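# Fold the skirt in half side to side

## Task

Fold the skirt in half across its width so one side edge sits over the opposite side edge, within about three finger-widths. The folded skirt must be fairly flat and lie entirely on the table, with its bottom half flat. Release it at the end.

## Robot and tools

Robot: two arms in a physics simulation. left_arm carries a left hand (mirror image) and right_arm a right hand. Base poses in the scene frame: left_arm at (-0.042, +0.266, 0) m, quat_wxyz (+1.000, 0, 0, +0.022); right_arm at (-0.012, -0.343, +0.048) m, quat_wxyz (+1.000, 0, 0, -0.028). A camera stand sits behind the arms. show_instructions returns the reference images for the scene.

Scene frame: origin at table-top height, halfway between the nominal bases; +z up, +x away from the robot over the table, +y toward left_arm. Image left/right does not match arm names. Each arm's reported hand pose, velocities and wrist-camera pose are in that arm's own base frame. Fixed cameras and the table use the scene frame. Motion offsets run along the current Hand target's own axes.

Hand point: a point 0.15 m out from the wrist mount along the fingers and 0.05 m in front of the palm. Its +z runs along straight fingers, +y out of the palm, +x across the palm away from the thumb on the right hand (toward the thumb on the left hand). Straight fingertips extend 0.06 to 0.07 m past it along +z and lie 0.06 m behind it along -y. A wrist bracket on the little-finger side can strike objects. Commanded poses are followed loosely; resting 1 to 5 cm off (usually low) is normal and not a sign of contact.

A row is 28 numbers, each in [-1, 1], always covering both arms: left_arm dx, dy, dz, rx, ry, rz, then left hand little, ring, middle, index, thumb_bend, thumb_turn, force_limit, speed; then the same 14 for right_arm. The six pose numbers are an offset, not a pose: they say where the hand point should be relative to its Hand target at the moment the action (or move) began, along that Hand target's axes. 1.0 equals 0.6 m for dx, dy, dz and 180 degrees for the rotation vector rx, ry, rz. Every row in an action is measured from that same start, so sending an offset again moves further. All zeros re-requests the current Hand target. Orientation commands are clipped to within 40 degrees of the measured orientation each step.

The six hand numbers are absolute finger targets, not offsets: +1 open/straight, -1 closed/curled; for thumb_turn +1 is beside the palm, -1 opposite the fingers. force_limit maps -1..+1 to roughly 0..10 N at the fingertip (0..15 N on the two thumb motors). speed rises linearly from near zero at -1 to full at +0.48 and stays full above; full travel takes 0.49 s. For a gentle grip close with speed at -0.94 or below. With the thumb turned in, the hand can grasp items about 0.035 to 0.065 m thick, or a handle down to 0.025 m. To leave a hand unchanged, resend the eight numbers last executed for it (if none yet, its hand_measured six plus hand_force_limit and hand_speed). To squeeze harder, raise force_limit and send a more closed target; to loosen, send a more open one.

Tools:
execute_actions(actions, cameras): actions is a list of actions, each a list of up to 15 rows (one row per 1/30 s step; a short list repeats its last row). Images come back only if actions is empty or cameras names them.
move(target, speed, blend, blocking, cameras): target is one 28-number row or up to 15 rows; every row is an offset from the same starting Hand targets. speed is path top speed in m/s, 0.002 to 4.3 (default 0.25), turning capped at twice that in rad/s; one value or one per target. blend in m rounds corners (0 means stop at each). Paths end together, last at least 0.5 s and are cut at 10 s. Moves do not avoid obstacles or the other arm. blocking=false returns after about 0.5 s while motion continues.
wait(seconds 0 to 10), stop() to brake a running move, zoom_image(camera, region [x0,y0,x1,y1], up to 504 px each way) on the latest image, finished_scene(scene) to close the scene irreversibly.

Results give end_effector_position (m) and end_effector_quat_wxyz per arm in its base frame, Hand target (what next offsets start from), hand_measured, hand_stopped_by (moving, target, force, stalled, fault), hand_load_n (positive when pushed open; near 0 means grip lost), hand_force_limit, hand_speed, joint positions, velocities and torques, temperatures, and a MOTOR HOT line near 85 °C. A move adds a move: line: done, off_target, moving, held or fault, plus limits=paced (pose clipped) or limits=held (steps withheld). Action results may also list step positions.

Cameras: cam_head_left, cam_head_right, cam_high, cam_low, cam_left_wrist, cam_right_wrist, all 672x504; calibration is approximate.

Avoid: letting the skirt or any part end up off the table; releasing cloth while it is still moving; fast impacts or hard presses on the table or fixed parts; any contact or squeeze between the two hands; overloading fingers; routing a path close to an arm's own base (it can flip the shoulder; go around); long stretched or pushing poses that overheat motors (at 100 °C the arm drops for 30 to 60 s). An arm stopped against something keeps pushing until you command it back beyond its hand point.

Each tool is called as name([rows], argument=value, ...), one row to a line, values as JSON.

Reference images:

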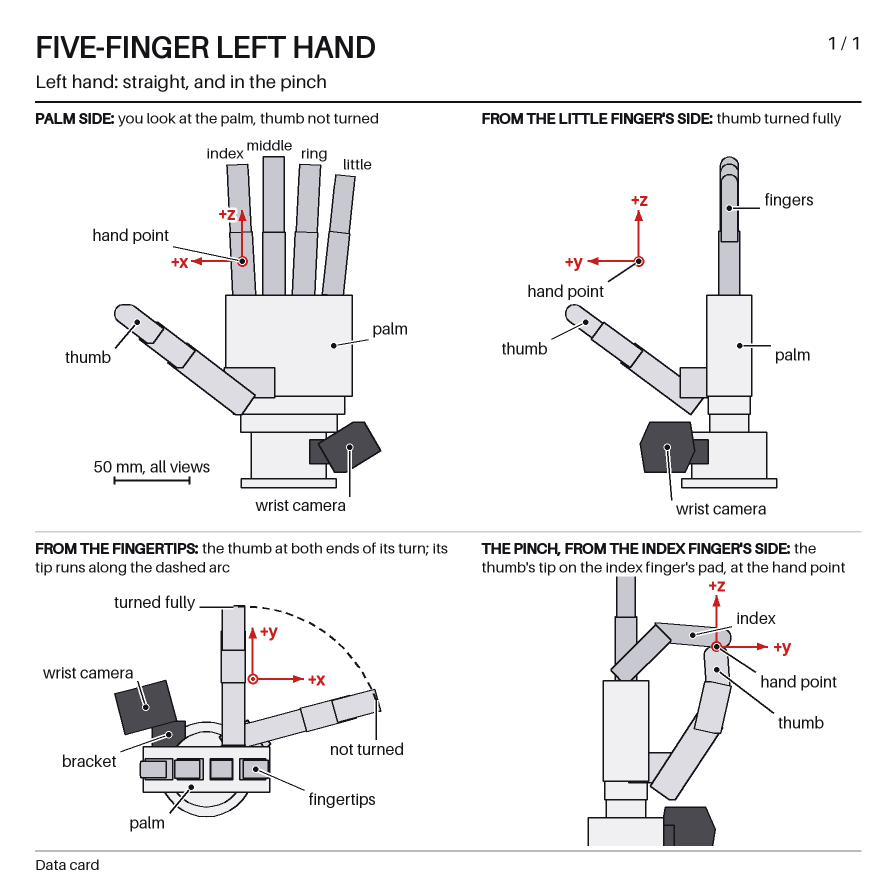

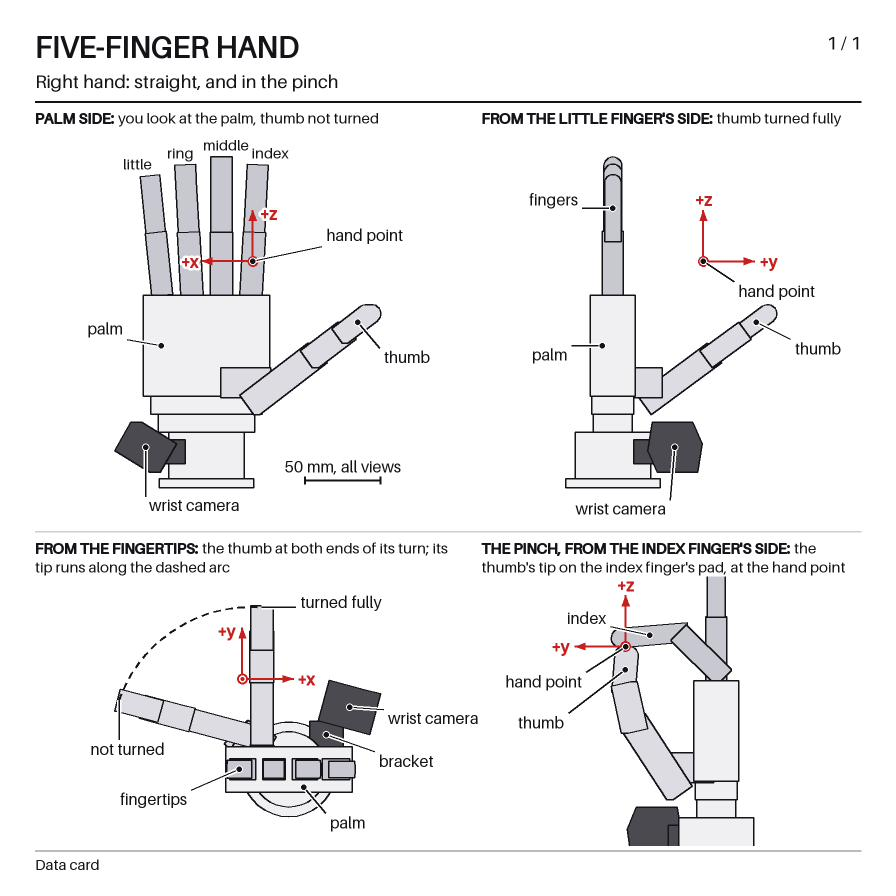

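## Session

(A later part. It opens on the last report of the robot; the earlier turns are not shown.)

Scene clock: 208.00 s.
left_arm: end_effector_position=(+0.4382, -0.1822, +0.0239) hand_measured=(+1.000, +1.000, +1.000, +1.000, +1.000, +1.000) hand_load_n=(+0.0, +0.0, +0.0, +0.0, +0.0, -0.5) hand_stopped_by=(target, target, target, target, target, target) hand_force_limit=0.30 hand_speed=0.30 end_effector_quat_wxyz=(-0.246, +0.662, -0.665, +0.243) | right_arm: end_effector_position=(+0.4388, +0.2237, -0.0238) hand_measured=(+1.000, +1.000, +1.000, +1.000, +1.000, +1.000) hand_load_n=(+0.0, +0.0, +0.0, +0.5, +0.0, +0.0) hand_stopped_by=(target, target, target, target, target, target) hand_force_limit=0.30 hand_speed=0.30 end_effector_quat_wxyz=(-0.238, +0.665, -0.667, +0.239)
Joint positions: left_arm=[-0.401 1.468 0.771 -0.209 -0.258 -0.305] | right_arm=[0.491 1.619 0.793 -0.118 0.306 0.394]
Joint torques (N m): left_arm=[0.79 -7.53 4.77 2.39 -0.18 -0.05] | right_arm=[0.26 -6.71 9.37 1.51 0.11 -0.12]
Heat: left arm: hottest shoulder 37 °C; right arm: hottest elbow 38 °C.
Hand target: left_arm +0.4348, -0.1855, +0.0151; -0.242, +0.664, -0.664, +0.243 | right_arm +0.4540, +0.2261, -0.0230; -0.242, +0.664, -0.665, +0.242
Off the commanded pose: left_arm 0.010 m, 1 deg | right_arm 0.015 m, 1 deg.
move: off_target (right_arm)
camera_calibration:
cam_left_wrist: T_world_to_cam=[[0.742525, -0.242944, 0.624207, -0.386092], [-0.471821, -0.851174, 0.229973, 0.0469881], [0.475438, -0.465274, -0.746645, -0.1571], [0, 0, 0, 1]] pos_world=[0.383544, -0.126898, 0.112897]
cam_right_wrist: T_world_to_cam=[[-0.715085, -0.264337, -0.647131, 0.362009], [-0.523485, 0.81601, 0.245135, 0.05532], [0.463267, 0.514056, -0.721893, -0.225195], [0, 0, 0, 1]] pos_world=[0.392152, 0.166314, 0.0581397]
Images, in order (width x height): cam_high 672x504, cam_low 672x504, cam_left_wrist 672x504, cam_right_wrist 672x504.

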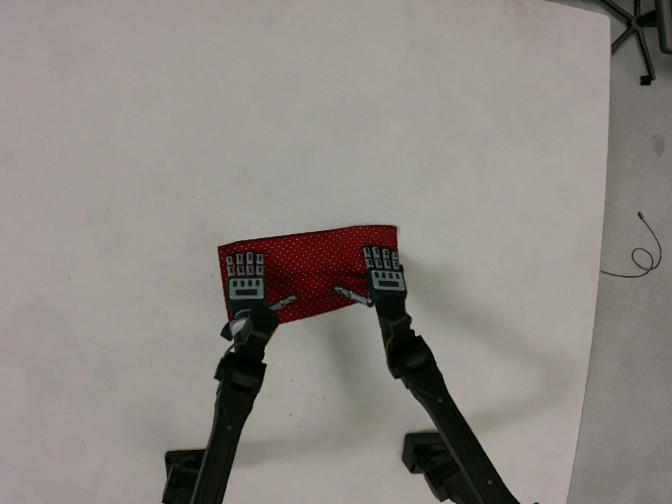

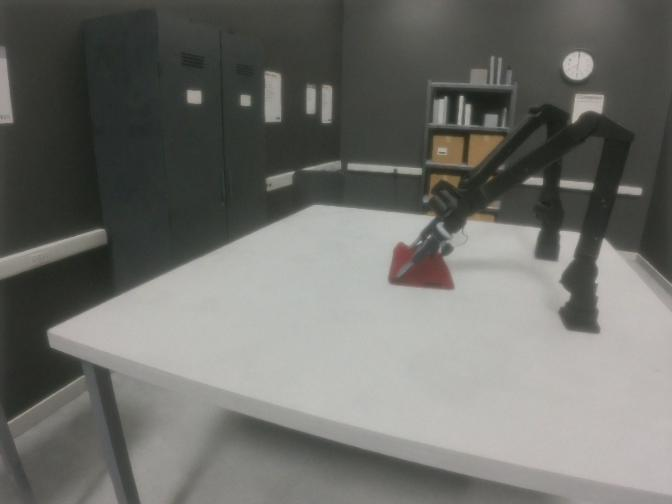

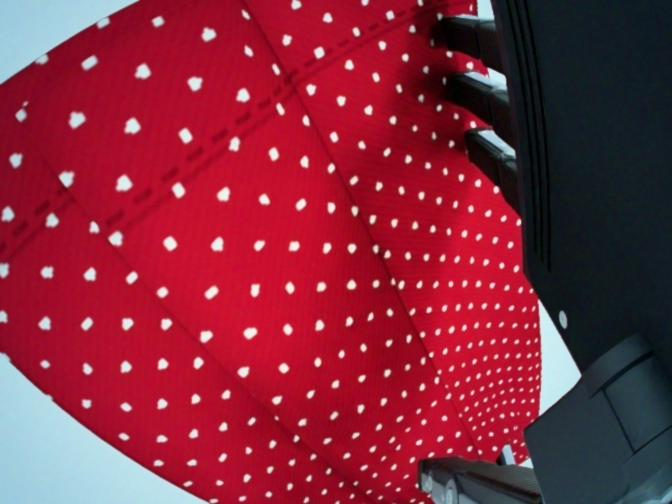

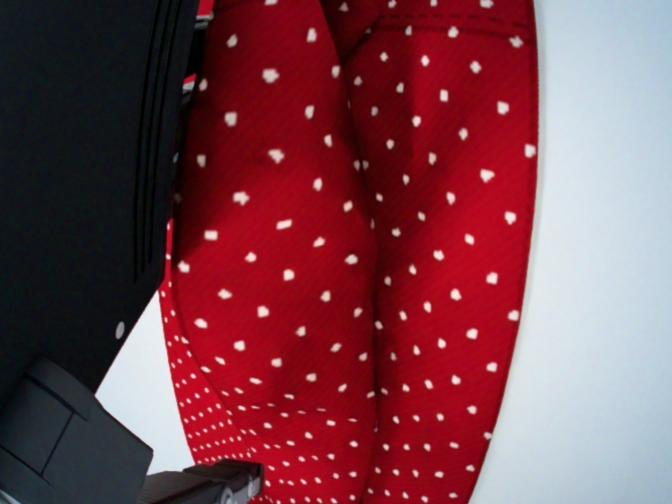

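move(target=[0,0.1341,-0.0995,0,0,0,1,1,1,1,1,1,0.3,0.3,0,0.1469,-0.0972,0,0,0,1,1,1,1,1,1,0.3,0.3], speed=0.1, cameras=["cam_left_wrist", "cam_right_wrist", "cam_high", "cam_low"])

zoom_image(camera="cam_high", region=[200, 210, 420, 360])

Scene clock: 210.10 s.
left_arm: end_effector_position=(+0.3500, -0.1864, +0.0187) hand_measured=(+1.000, +1.000, +1.000, +1.000, +1.000, +1.000) hand_load_n=(+0.0, +0.0, +0.5, +0.0, +0.0, +0.0) hand_stopped_by=(target, target, target, target, target, target) hand_force_limit=0.30 hand_speed=0.30 end_effector_quat_wxyz=(-0.252, +0.662, -0.658, +0.256) | right_arm: end_effector_position=(+0.3604, +0.2265, -0.0281) hand_measured=(+1.000, +1.000, +1.000, +1.000, +1.000, +1.000) hand_load_n=(+0.0, +0.0, +0.5, +0.0, +0.0, +0.0) hand_stopped_by=(target, target, target, target, target, target) hand_force_limit=0.30 hand_speed=0.30 end_effector_quat_wxyz=(-0.248, +0.659, -0.665, +0.248)
Joint positions: left_arm=[-0.528 1.265 0.548 -0.191 -0.342 -0.416] | right_arm=[0.615 1.48 0.595 -0.068 0.391 0.499]
Joint torques (N m): left_arm=[0.32 -5.71 4.18 0.83 -0.08 -0.05] | right_arm=[1.85 -6.53 4.67 1.2 0.14 0.05]
Heat: left arm: hottest shoulder 37 °C; right arm: hottest elbow 38 °C.
Hand target: left_arm +0.3348, -0.1855, +0.0091; -0.242, +0.664, -0.664, +0.243 | right_arm +0.3489, +0.2260, -0.0350; -0.242, +0.664, -0.665, +0.242
Off the commanded pose: left_arm 0.018 m, 2 deg | right_arm 0.013 m, 1 deg.
move: off_target (left_arm, right_arm)
camera_calibration:
cam_left_wrist: T_world_to_cam=[[0.726198, -0.228594, 0.648368, -0.310469], [-0.471417, -0.852033, 0.227606, 0.00269787], [0.500402, -0.470939, -0.726508, -0.131063], [0, 0, 0, 1]] pos_world=[0.292318, -0.130395, 0.105466]
cam_right_wrist: T_world_to_cam=[[-0.697268, -0.257932, -0.668796, 0.295378], [-0.526027, 0.817936, 0.232972, 0.0131519], [0.486941, 0.514249, -0.706, -0.201606], [0, 0, 0, 1]] pos_world=[0.311046, 0.169106, 0.0521492]
Images, in order (width x height): cam_high 672x504, cam_low 672x504, cam_left_wrist 672x504, cam_right_wrist 672x504.

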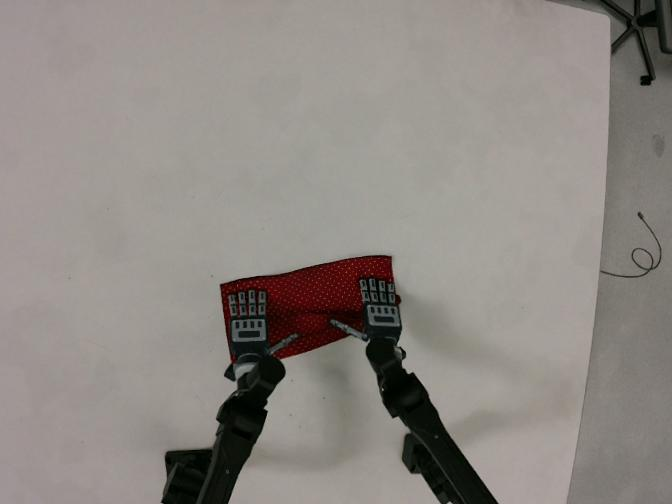

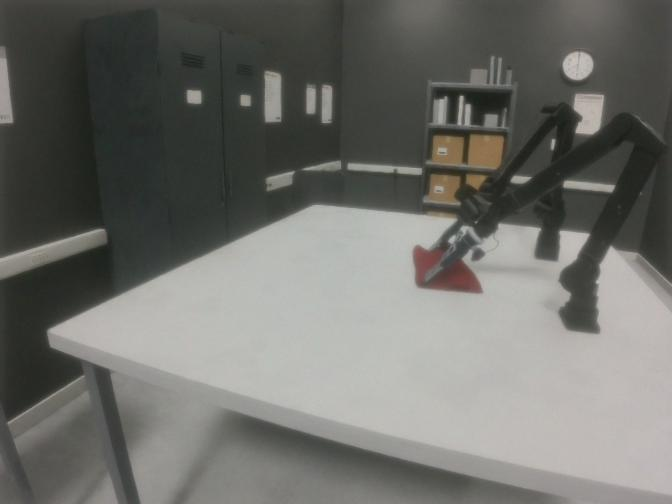

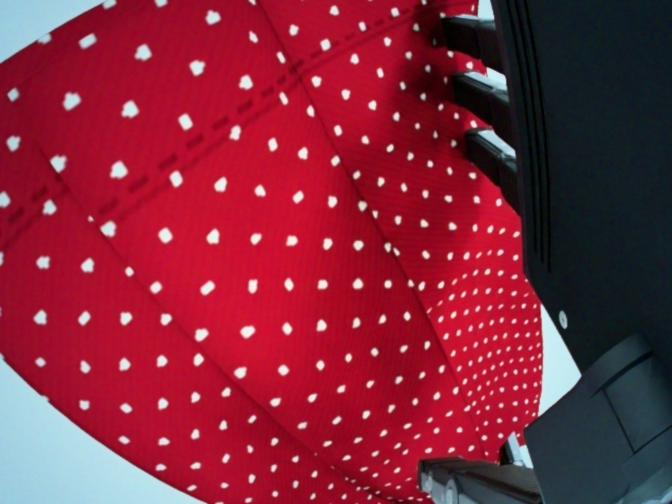

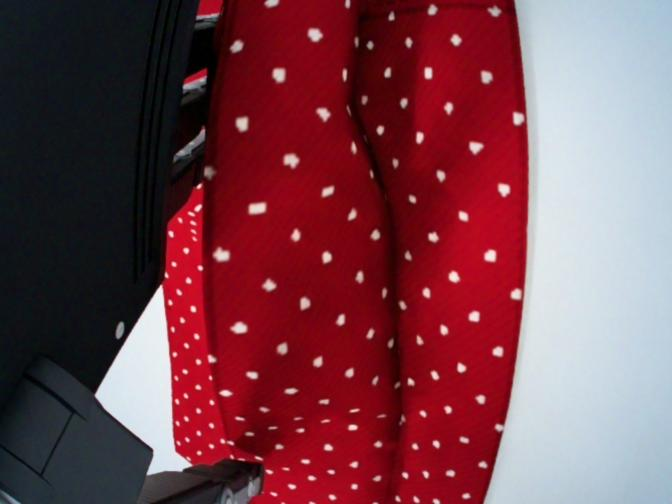

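Scaled by 2.291.

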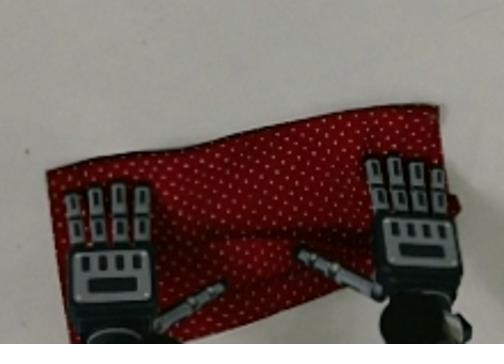

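move(target=[0,-0.1340,-0.1596,0,0,0,1,1,1,1,1,1,0.3,0.3,0,-0.134,-0.16,0,0,0,1,1,1,1,1,1,0.3,0.3], speed=0.25, cameras=["cam_left_wrist", "cam_right_wrist", "cam_high", "cam_low", "cam_head_left", "cam_head_right"])

zoom_image(camera="cam_high", region=[200, 240, 420, 390])

zoom_image(camera="cam_head_left", region=[220, 240, 420, 380])

zoom_image(camera="cam_low", region=[370, 220, 510, 310])

Scene clock: 211.80 s.
left_arm: end_effector_position=(+0.3195, -0.1716, +0.1075) hand_measured=(+1.000, +1.000, +1.000, +1.000, +1.000, +1.000) hand_load_n=(+0.0, +0.0, +0.0, +0.0, +0.0, +0.0) hand_stopped_by=(target, target, target, target, target, target) hand_force_limit=0.30 hand_speed=0.30 end_effector_quat_wxyz=(-0.238, +0.664, -0.674, +0.218) | right_arm: end_effector_position=(+0.3342, +0.2108, +0.0676) hand_measured=(+1.000, +1.000, +1.000, +1.000, +1.000, +1.000) hand_load_n=(+0.0, +0.0, +0.0, +0.0, +0.0, +0.0) hand_stopped_by=(target, target, target, target, target, target) hand_force_limit=0.30 hand_speed=0.30 end_effector_quat_wxyz=(-0.219, +0.672, -0.666, +0.240)
Joint positions: left_arm=[-0.531 1.041 0.692 -0.643 -0.335 -0.416] | right_arm=[0.618 1.205 0.694 -0.509 0.387 0.499]
Joint torques (N m): left_arm=[0.56 -4.31 10.63 1.18 -0.28 -0.06] | right_arm=[1.61 -5.3 12.22 0.99 0.34 0.04]
Heat: left arm: hottest shoulder 37 °C; right arm: hottest elbow 38 °C.
Hand target: left_arm +0.3345, -0.1855, +0.1339; -0.242, +0.664, -0.665, +0.242 | right_arm +0.3488, +0.2260, +0.0901; -0.242, +0.664, -0.665, +0.242
Off the commanded pose: left_arm 0.034 m, 3 deg | right_arm 0.031 m, 3 deg.
move: off_target (left_arm, right_arm)
camera_calibration:
cam_left_wrist: T_world_to_cam=[[0.77179, -0.257485, 0.581413, -0.354789], [-0.459718, -0.857649, 0.230429, -0.0243075], [0.439317, -0.445129, -0.780295, -0.0146483], [0, 0, 0, 1]] pos_world=[0.269083, -0.11872, 0.20045]
cam_right_wrist: T_world_to_cam=[[-0.73183, -0.284388, -0.619312, 0.350895], [-0.517591, 0.823106, 0.233657, -0.0139996], [0.44331, 0.491548, -0.749571, -0.090948], [0, 0, 0, 1]] pos_world=[0.289868, 0.156019, 0.152413]

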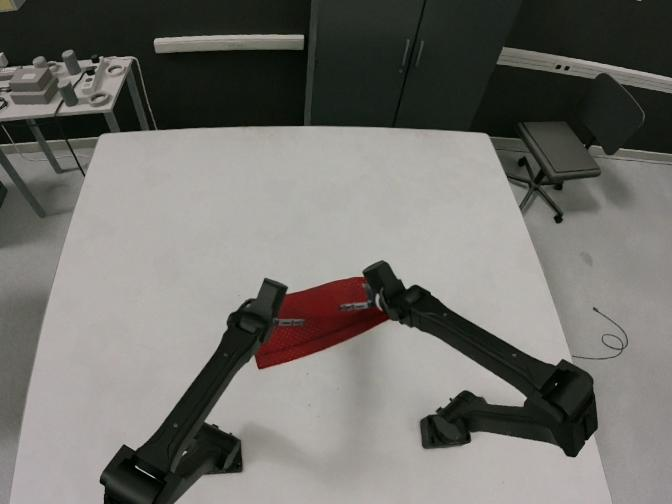

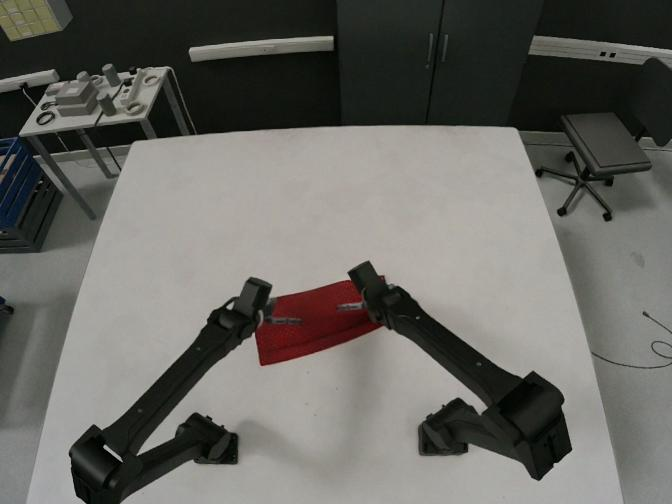

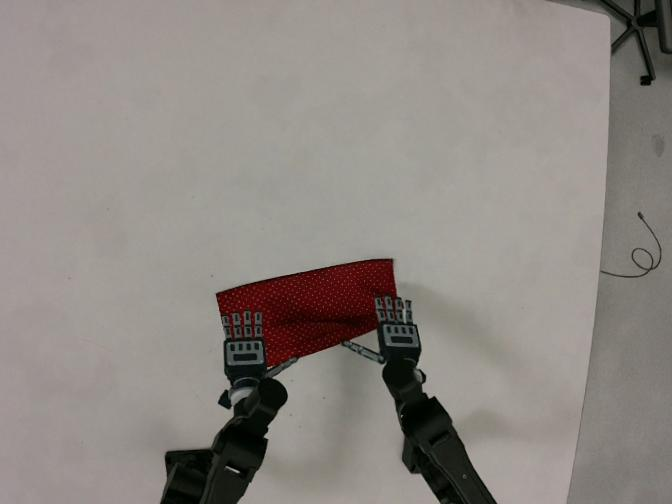

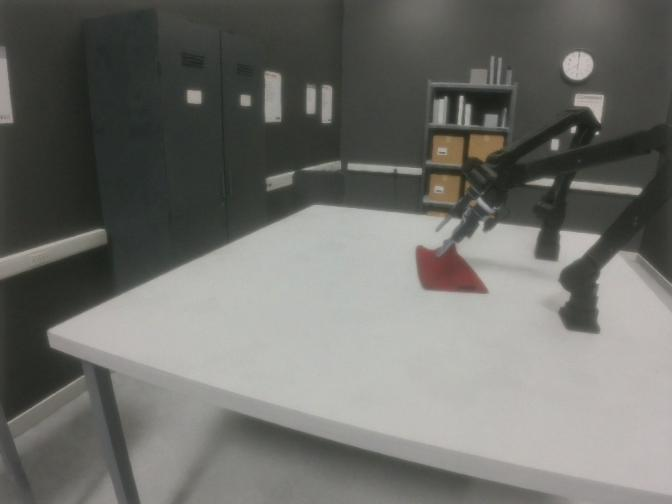

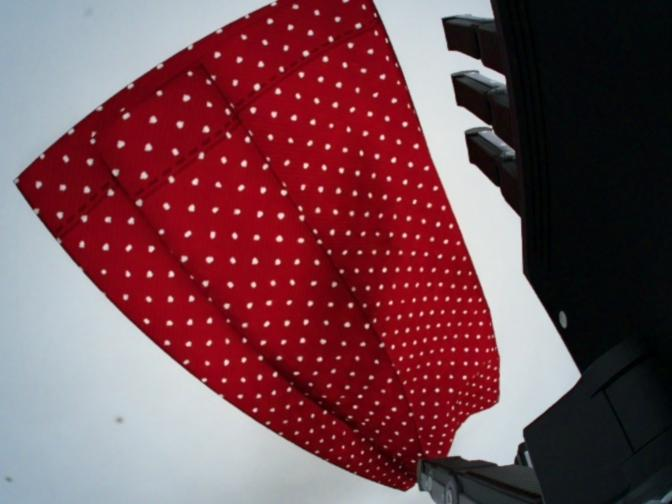

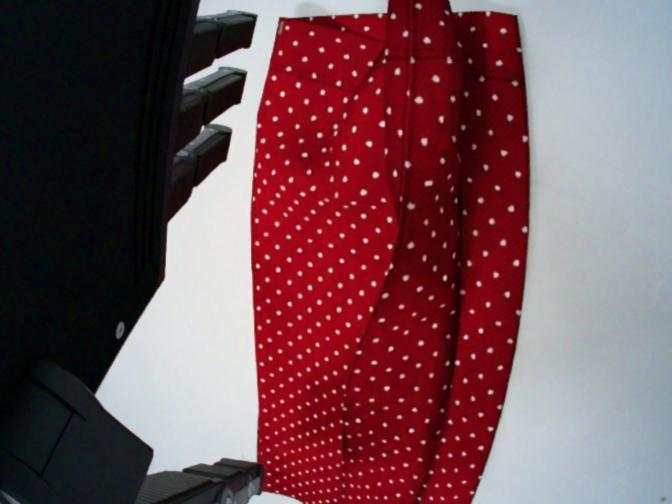

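Scaled by 2.291.

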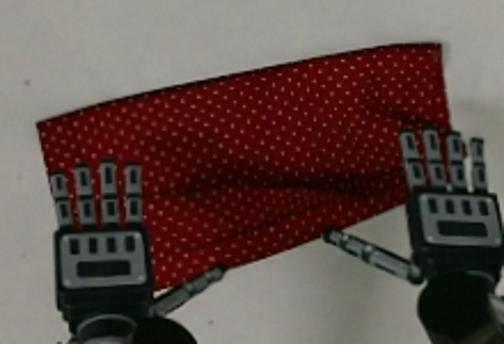

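Scaled by 2.520.

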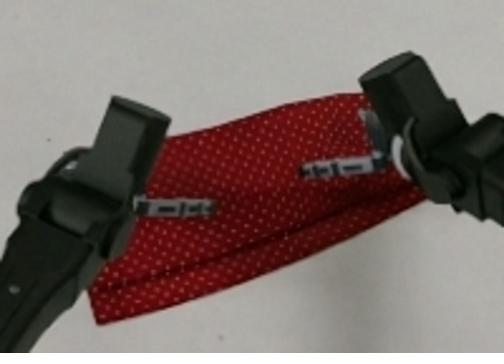

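Scaled by 3.600.

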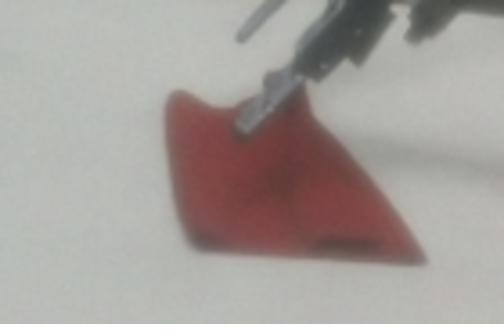

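move(target=[-0.05,-0.0536,-0.0638,0,0,0,1,1,1,1,1,1,0.3,0.3,0.1,-0.107,-0.128,0,0,0,1,1,1,1,1,1,0.3,0.3], speed=0.25, cameras=["cam_left_wrist", "cam_right_wrist", "cam_high"])

zoom_image(camera="cam_right_wrist", region=[200, 0, 560, 350])

Scene clock: 213.27 s.
left_arm: end_effector_position=(+0.3182, -0.1514, +0.1532) hand_measured=(+1.000, +1.000, +1.000, +1.000, +1.000, +1.000) hand_load_n=(+0.0, +0.0, +0.0, +0.0, +0.0, +0.0) hand_stopped_by=(target, target, target, target, target, target) hand_force_limit=0.30 hand_speed=0.30 end_effector_quat_wxyz=(-0.232, +0.669, -0.671, +0.220) | right_arm: end_effector_position=(+0.3329, +0.1613, +0.1633) hand_measured=(+1.000, +1.000, +1.000, +1.000, +1.000, +1.000) hand_load_n=(+0.0, +0.0, +0.0, +0.0, +0.0, +0.0) hand_stopped_by=(target, target, target, target, target, target) hand_force_limit=0.30 hand_speed=0.30 end_effector_quat_wxyz=(-0.222, +0.670, -0.669, +0.234)
Joint positions: left_arm=[-0.462 0.964 0.768 -0.783 -0.288 -0.371] | right_arm=[0.474 1.009 0.821 -0.788 0.297 0.38]
Joint torques (N m): left_arm=[2.2 -4.01 11.28 1.2 -0.13 0.24] | right_arm=[0.44 -3.37 13.87 1.02 0.16 -0.16]
Heat: left arm: hottest elbow 38 °C; right arm: hottest elbow 38 °C.
Hand target: left_arm +0.3345, -0.1553, +0.1839; -0.242, +0.664, -0.664, +0.242 | right_arm +0.3485, +0.1661, +0.1902; -0.242, +0.664, -0.665, +0.242
Off the commanded pose: left_arm 0.035 m, 3 deg | right_arm 0.032 m, 3 deg.
move: off_target (left_arm, right_arm)
camera_calibration:
cam_left_wrist: T_world_to_cam=[[0.77759, -0.244082, 0.579463, -0.374723], [-0.45221, -0.857411, 0.245668, -0.0227758], [0.436875, -0.453068, -0.777091, 0.0297466], [0, 0, 0, 1]] pos_world=[0.268086, -0.0975141, 0.245849]
cam_right_wrist: T_world_to_cam=[[-0.73559, -0.274461, -0.619338, 0.394821], [-0.51504, 0.820469, 0.248122, 0.000940912], [0.440047, 0.5015, -0.744887, 0.00445037], [0, 0, 0, 1]] pos_world=[0.288952, 0.105359, 0.247609]
Images, in order (width x height): cam_high 672x504, cam_left_wrist 672x504, cam_right_wrist 672x504.

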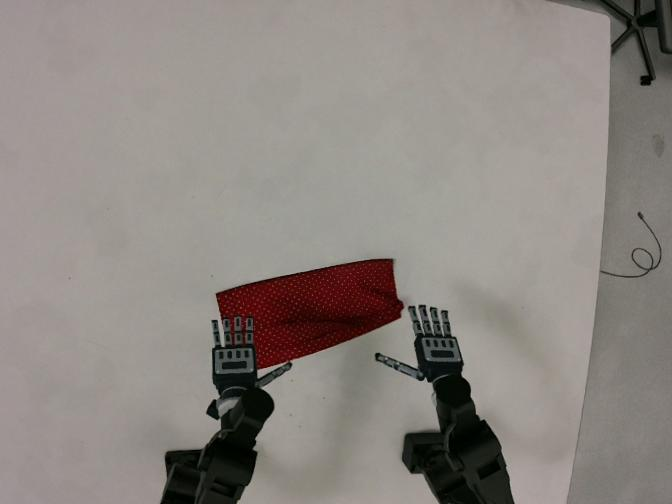

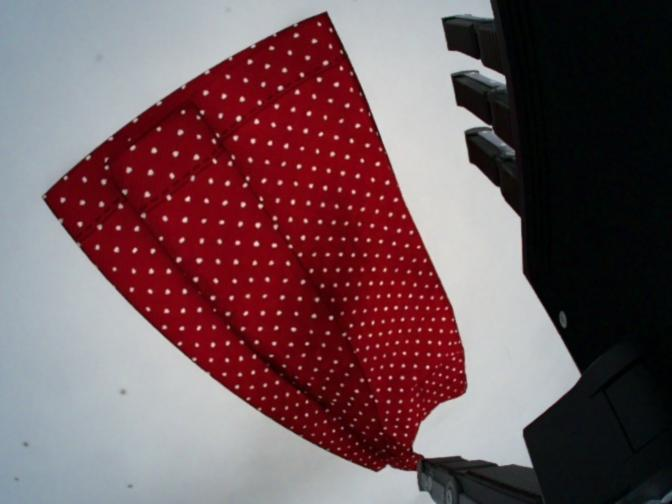

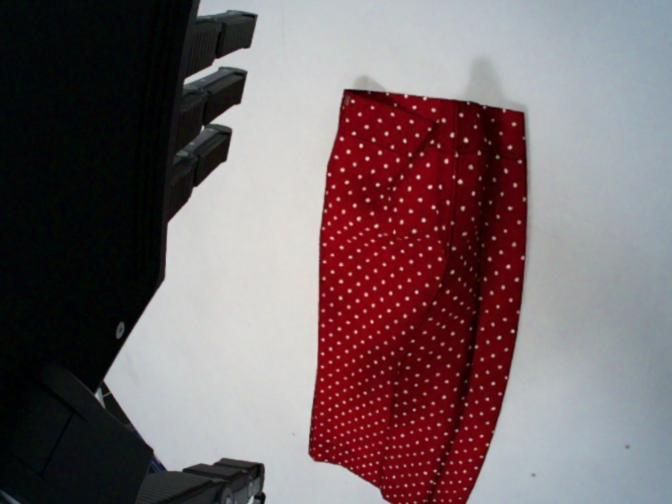

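Scaled by 1.400 from the camera's 672x504 image, which has a finer 960x720 frame.

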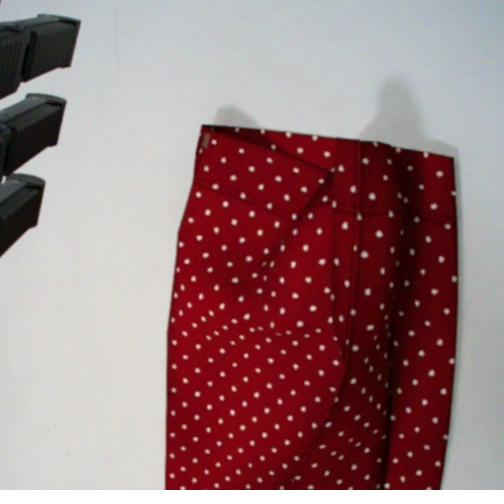

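zoom_image(camera="cam_left_wrist", region=[30, 60, 260, 270])

zoom_image(camera="cam_right_wrist", region=[330, 60, 550, 260])

zoom_image(camera="cam_left_wrist", region=[250, 300, 480, 500])

Scaled by 2.191 from the camera's 672x504 image, which has a finer 960x720 frame.

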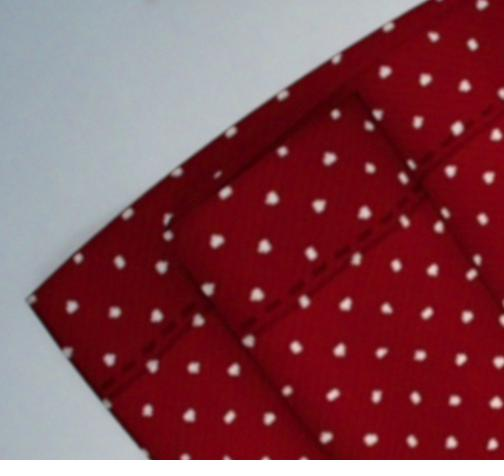

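Scaled by 2.291 from the camera's 672x504 image, which has a finer 960x720 frame.

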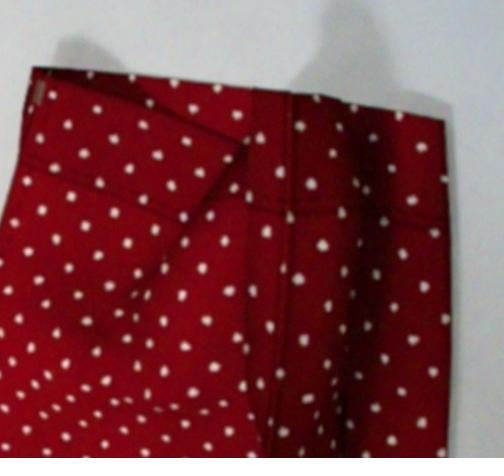

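Scaled by 2.191 from the camera's 672x504 image, which has a finer 960x720 frame.

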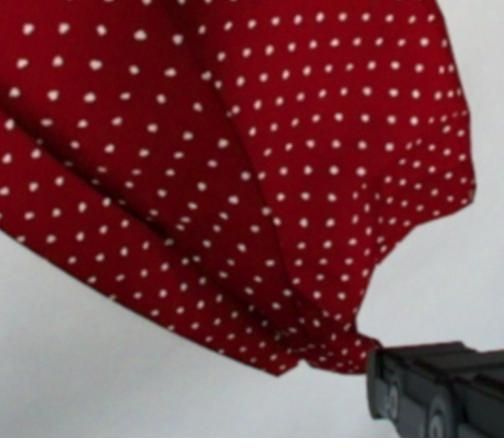

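move([
  [0.075,0.2092,0.2075,0,0,0,1,1,1,1,1,1,0.3,0.3,-0.1322,0.1882,0.3382,0,0,0,1,1,1,1,1,1,0.3,0.3],
  [0.086,0.0177,0.3683,0,0,0,1,1,1,1,1,1,0.3,0.3,-0.1372,0.1244,0.3918,0,0,0,1,1,1,1,1,1,0.3,0.3],
], speed=[0.2,0.1], cameras=["cam_left_wrist", "cam_right_wrist", "cam_high"])

Scene clock: 218.80 s.
left_arm: end_effector_position=(+0.4623, -0.2103, +0.0214) hand_measured=(+1.000, +1.000, +1.000, +1.000, +1.000, +1.000) hand_load_n=(+0.0, +0.0, +0.5, +0.0, +0.0, -0.5) hand_stopped_by=(target, target, target, target, target, target) hand_force_limit=0.30 hand_speed=0.30 end_effector_quat_wxyz=(-0.246, +0.664, -0.657, +0.258) | right_arm: end_effector_position=(+0.4381, +0.2502, -0.0271) hand_measured=(+1.000, +1.000, +1.000, +1.000, +1.000, +1.000) hand_load_n=(+0.0, +0.0, +0.5, +0.0, +0.0, +0.0) hand_stopped_by=(target, target, target, target, target, target) hand_force_limit=0.30 hand_speed=0.30 end_effector_quat_wxyz=(-0.255, +0.657, -0.666, +0.245)
Joint positions: left_arm=[-0.436 1.543 0.836 -0.178 -0.274 -0.349] | right_arm=[0.55 1.646 0.798 -0.074 0.345 0.446]
Joint torques (N m): left_arm=[2.49 -6.42 7.41 1.28 0.07 0.23] | right_arm=[0.26 -6.48 8.42 0.85 -0.07 -0.17]
Heat: left arm: hottest elbow 38 °C; right arm: hottest elbow 38 °C.
Hand target: left_arm +0.4687, -0.2072, +0.0081; -0.242, +0.664, -0.664, +0.243 | right_arm +0.4426, +0.2484, -0.0376; -0.242, +0.664, -0.665, +0.242
Off the commanded pose: left_arm 0.015 m, 2 deg | right_arm 0.012 m, 2 deg.
move: off_target (left_arm, right_arm)
camera_calibration:
cam_left_wrist: T_world_to_cam=[[0.728954, -0.221246, 0.647824, -0.398881], [-0.470944, -0.848886, 0.24001, 0.0348653], [0.496828, -0.480045, -0.722993, -0.196922], [0, 0, 0, 1]] pos_world=[0.405022, -0.153185, 0.107664]
cam_right_wrist: T_world_to_cam=[[-0.692736, -0.249759, -0.676563, 0.352072], [-0.528776, 0.813833, 0.240982, 0.036856], [0.490422, 0.524687, -0.695838, -0.254844], [0, 0, 0, 1]] pos_world=[0.388362, 0.191652, 0.0519872]
Images, in order (width x height): cam_high 672x504, cam_left_wrist 672x504, cam_right_wrist 672x504.

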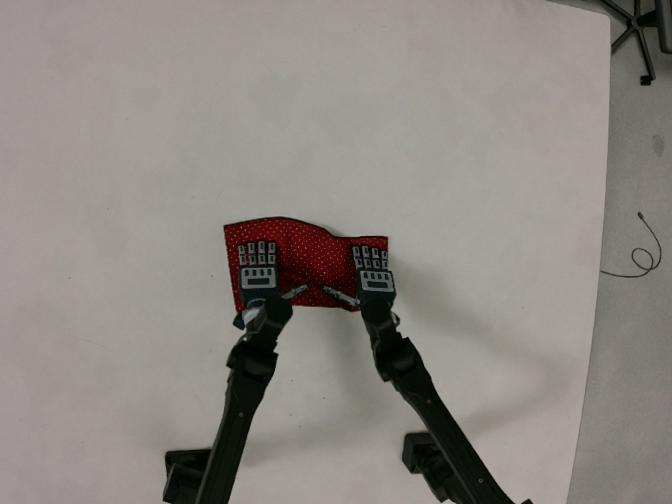

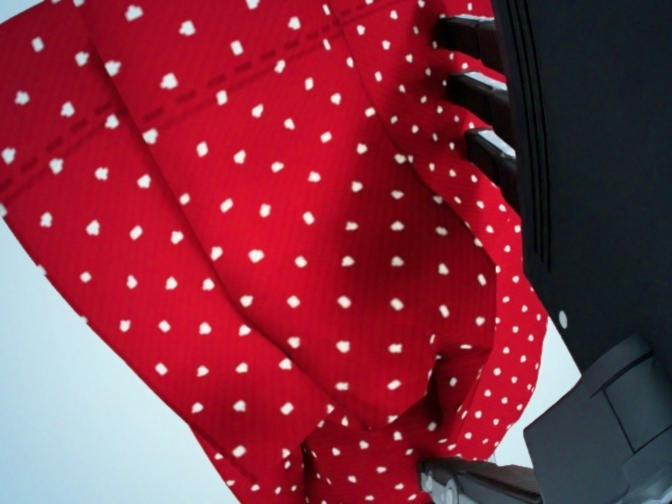

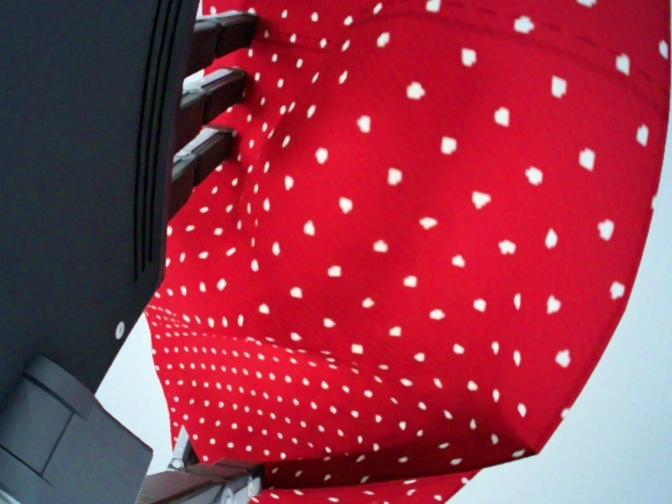

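move(target=[0,-0.1340,-0.1596,0,0,0,1,1,1,1,1,1,0.3,0.3,0,-0.134,-0.16,0,0,0,1,1,1,1,1,1,0.3,0.3], speed=0.25)

move(target=[-0.15,0.05,-0.16,0,0,0,1,1,1,1,1,1,0.3,0.3,0.12,-0.0,-0.16,0,0,0,1,1,1,1,1,1,0.3,0.3], speed=0.25, cameras=["cam_left_wrist", "cam_right_wrist", "cam_high", "cam_low", "cam_head_right"])

zoom_image(camera="cam_high", region=[200, 200, 420, 350])

Scene clock: 220.30 s.
left_arm: end_effector_position=(+0.4500, -0.2047, +0.1117) hand_measured=(+1.000, +1.000, +1.000, +1.000, +1.000, +1.000) hand_load_n=(+0.0, +0.0, +0.0, +0.0, +0.0, -0.5) hand_stopped_by=(target, target, target, target, target, target) hand_force_limit=0.30 hand_speed=0.30 end_effector_quat_wxyz=(-0.234, +0.668, -0.669, +0.228) | right_arm: end_effector_position=(+0.4250, +0.2424, +0.0691) hand_measured=(+1.000, +1.000, +1.000, +1.000, +1.000, +1.000) hand_load_n=(+0.0, +0.0, +0.0, +0.0, +0.0, -0.5) hand_stopped_by=(target, target, target, target, target, target) hand_force_limit=0.30 hand_speed=0.30 end_effector_quat_wxyz=(-0.227, +0.669, -0.666, +0.237)
Joint positions: left_arm=[-0.434 1.397 0.985 -0.542 -0.269 -0.346] | right_arm=[0.548 1.445 0.913 -0.451 0.34 0.44]
Joint torques (N m): left_arm=[2.37 -8.64 10.22 1.22 -0.13 0.22] | right_arm=[0.38 -8 11.9 0.94 0.22 -0.12]
Heat: left arm: hottest elbow 38 °C; right arm: hottest elbow 38 °C.
Hand target: left_arm +0.4686, -0.2071, +0.1332; -0.242, +0.664, -0.664, +0.243 | right_arm +0.4424, +0.2484, +0.0875; -0.242, +0.664, -0.665, +0.242
Off the commanded pose: left_arm 0.028 m, 2 deg | right_arm 0.026 m, 2 deg.
move: off_target (left_arm, right_arm)

Scene clock: 221.73 s.
left_arm: end_effector_position=(+0.3883, -0.1226, +0.1898) hand_measured=(+1.000, +1.000, +1.000, +1.000, +1.000, +1.000) hand_load_n=(+0.0, +0.0, +0.0, +0.0, +0.0, +0.0) hand_stopped_by=(target, target, target, target, target, target) hand_force_limit=0.30 hand_speed=0.30 end_effector_quat_wxyz=(-0.242, +0.666, -0.661, +0.249) | right_arm: end_effector_position=(+0.3833, +0.1811, +0.1614) hand_measured=(+1.000, +1.000, +1.000, +1.000, +1.000, +1.000) hand_load_n=(+0.0, +0.0, +0.0, +0.0, +0.0, +0.0) hand_stopped_by=(target, target, target, target, target, target) hand_force_limit=0.30 hand_speed=0.30 end_effector_quat_wxyz=(-0.245, +0.662, -0.666, +0.241)
Joint positions: left_arm=[-0.283 1.06 0.9 -0.72 -0.177 -0.227] | right_arm=[0.458 1.135 0.883 -0.668 0.287 0.367]
Joint torques (N m): left_arm=[2.2 -5.54 6.5 1.36 -0.05 0.24] | right_arm=[0.56 -5.71 8.51 1.1 0.15 -0.15]
Heat: left arm: hottest elbow 38 °C; right arm: hottest elbow 38 °C.
Hand target: left_arm +0.3838, -0.1170, +0.1871; -0.242, +0.664, -0.664, +0.242 | right_arm +0.3807, +0.1764, +0.1610; -0.242, +0.664, -0.665, +0.242
Off the commanded pose: left_arm 0.008 m, 1 deg | right_arm 0.005 m, 1 deg.
move: done
camera_calibration:
cam_left_wrist: T_world_to_cam=[[0.742313, -0.226772, 0.630512, -0.437302], [-0.466319, -0.850561, 0.24309, 0.0314288], [0.481163, -0.474469, -0.737131, 0.0131617], [0, 0, 0, 1]] pos_world=[0.332938, -0.0661911, 0.277786]
cam_right_wrist: T_world_to_cam=[[-0.705846, -0.25919, -0.659244, 0.428418], [-0.526566, 0.814499, 0.243559, 0.0172973], [0.473825, 0.51905, -0.711391, -0.0506327], [0, 0, 0, 1]] pos_world=[0.335496, 0.123234, 0.242199]
Images, in order (width x height): cam_head_right 672x504, cam_high 672x504, cam_low 672x504, cam_left_wrist 672x504, cam_right_wrist 672x504.

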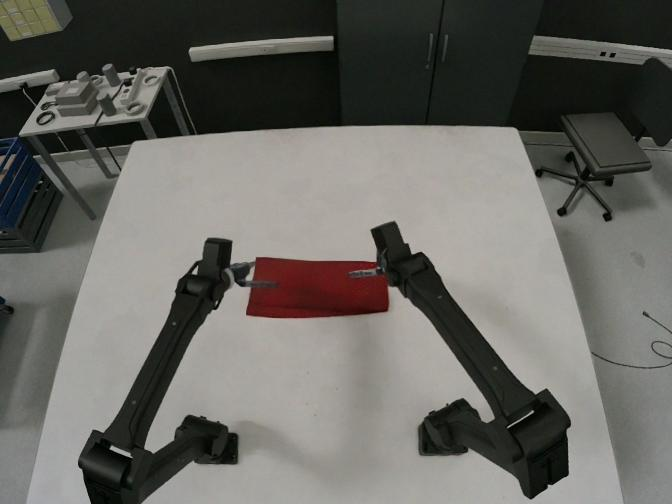

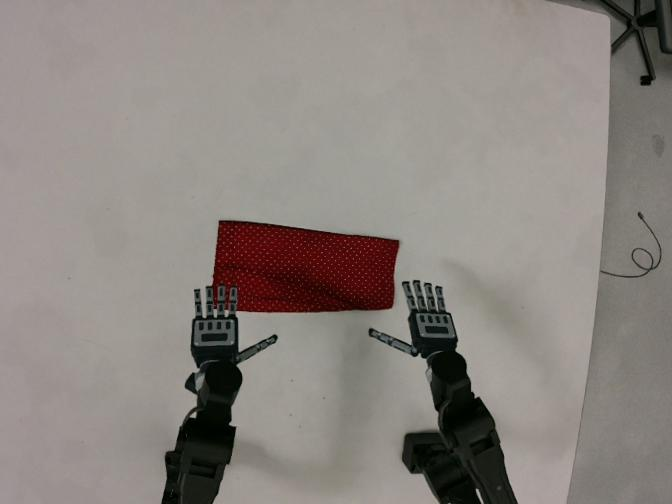

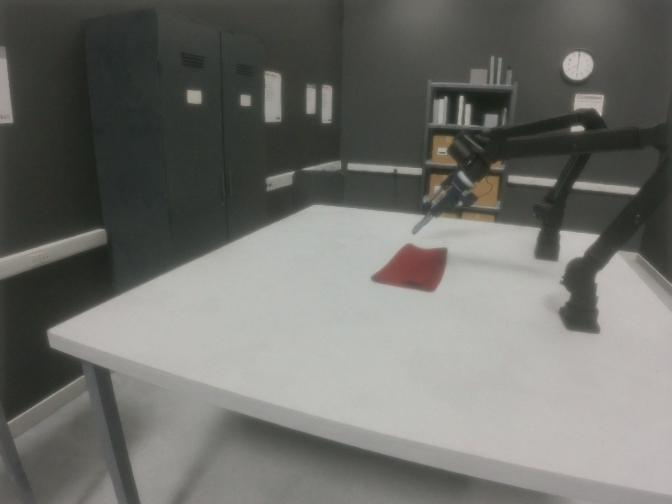

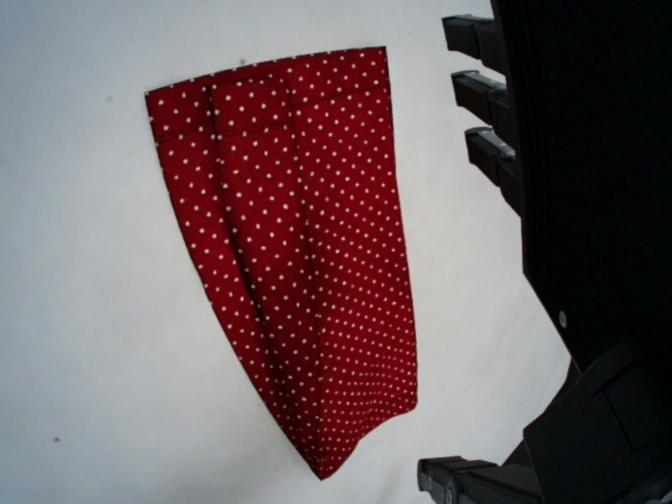

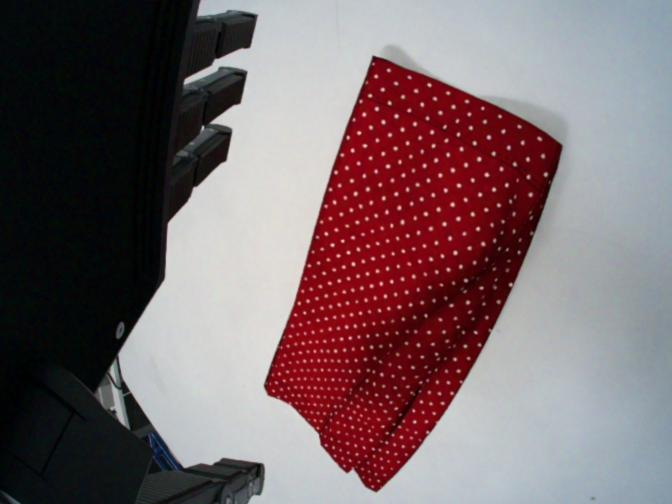

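Scaled by 2.291.

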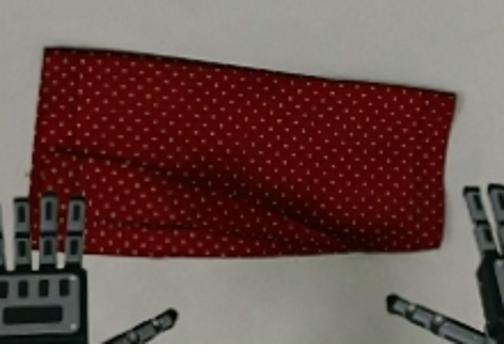

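zoom_image(camera="cam_left_wrist", region=[130, 30, 430, 490])

zoom_image(camera="cam_right_wrist", region=[260, 40, 580, 500])

Scaled by 1.096 from the camera's 672x504 image, which has a finer 960x720 frame.

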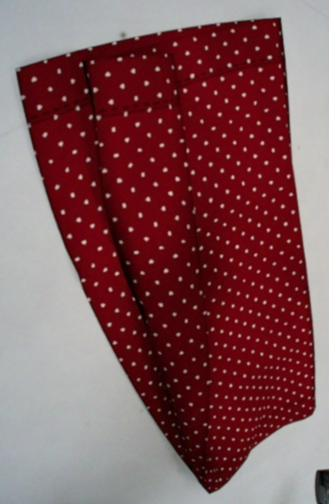

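Scaled by 1.096 from the camera's 672x504 image, which has a finer 960x720 frame.

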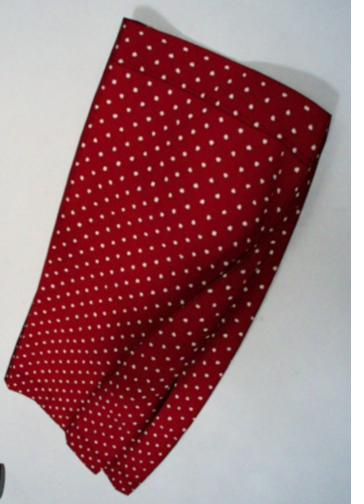

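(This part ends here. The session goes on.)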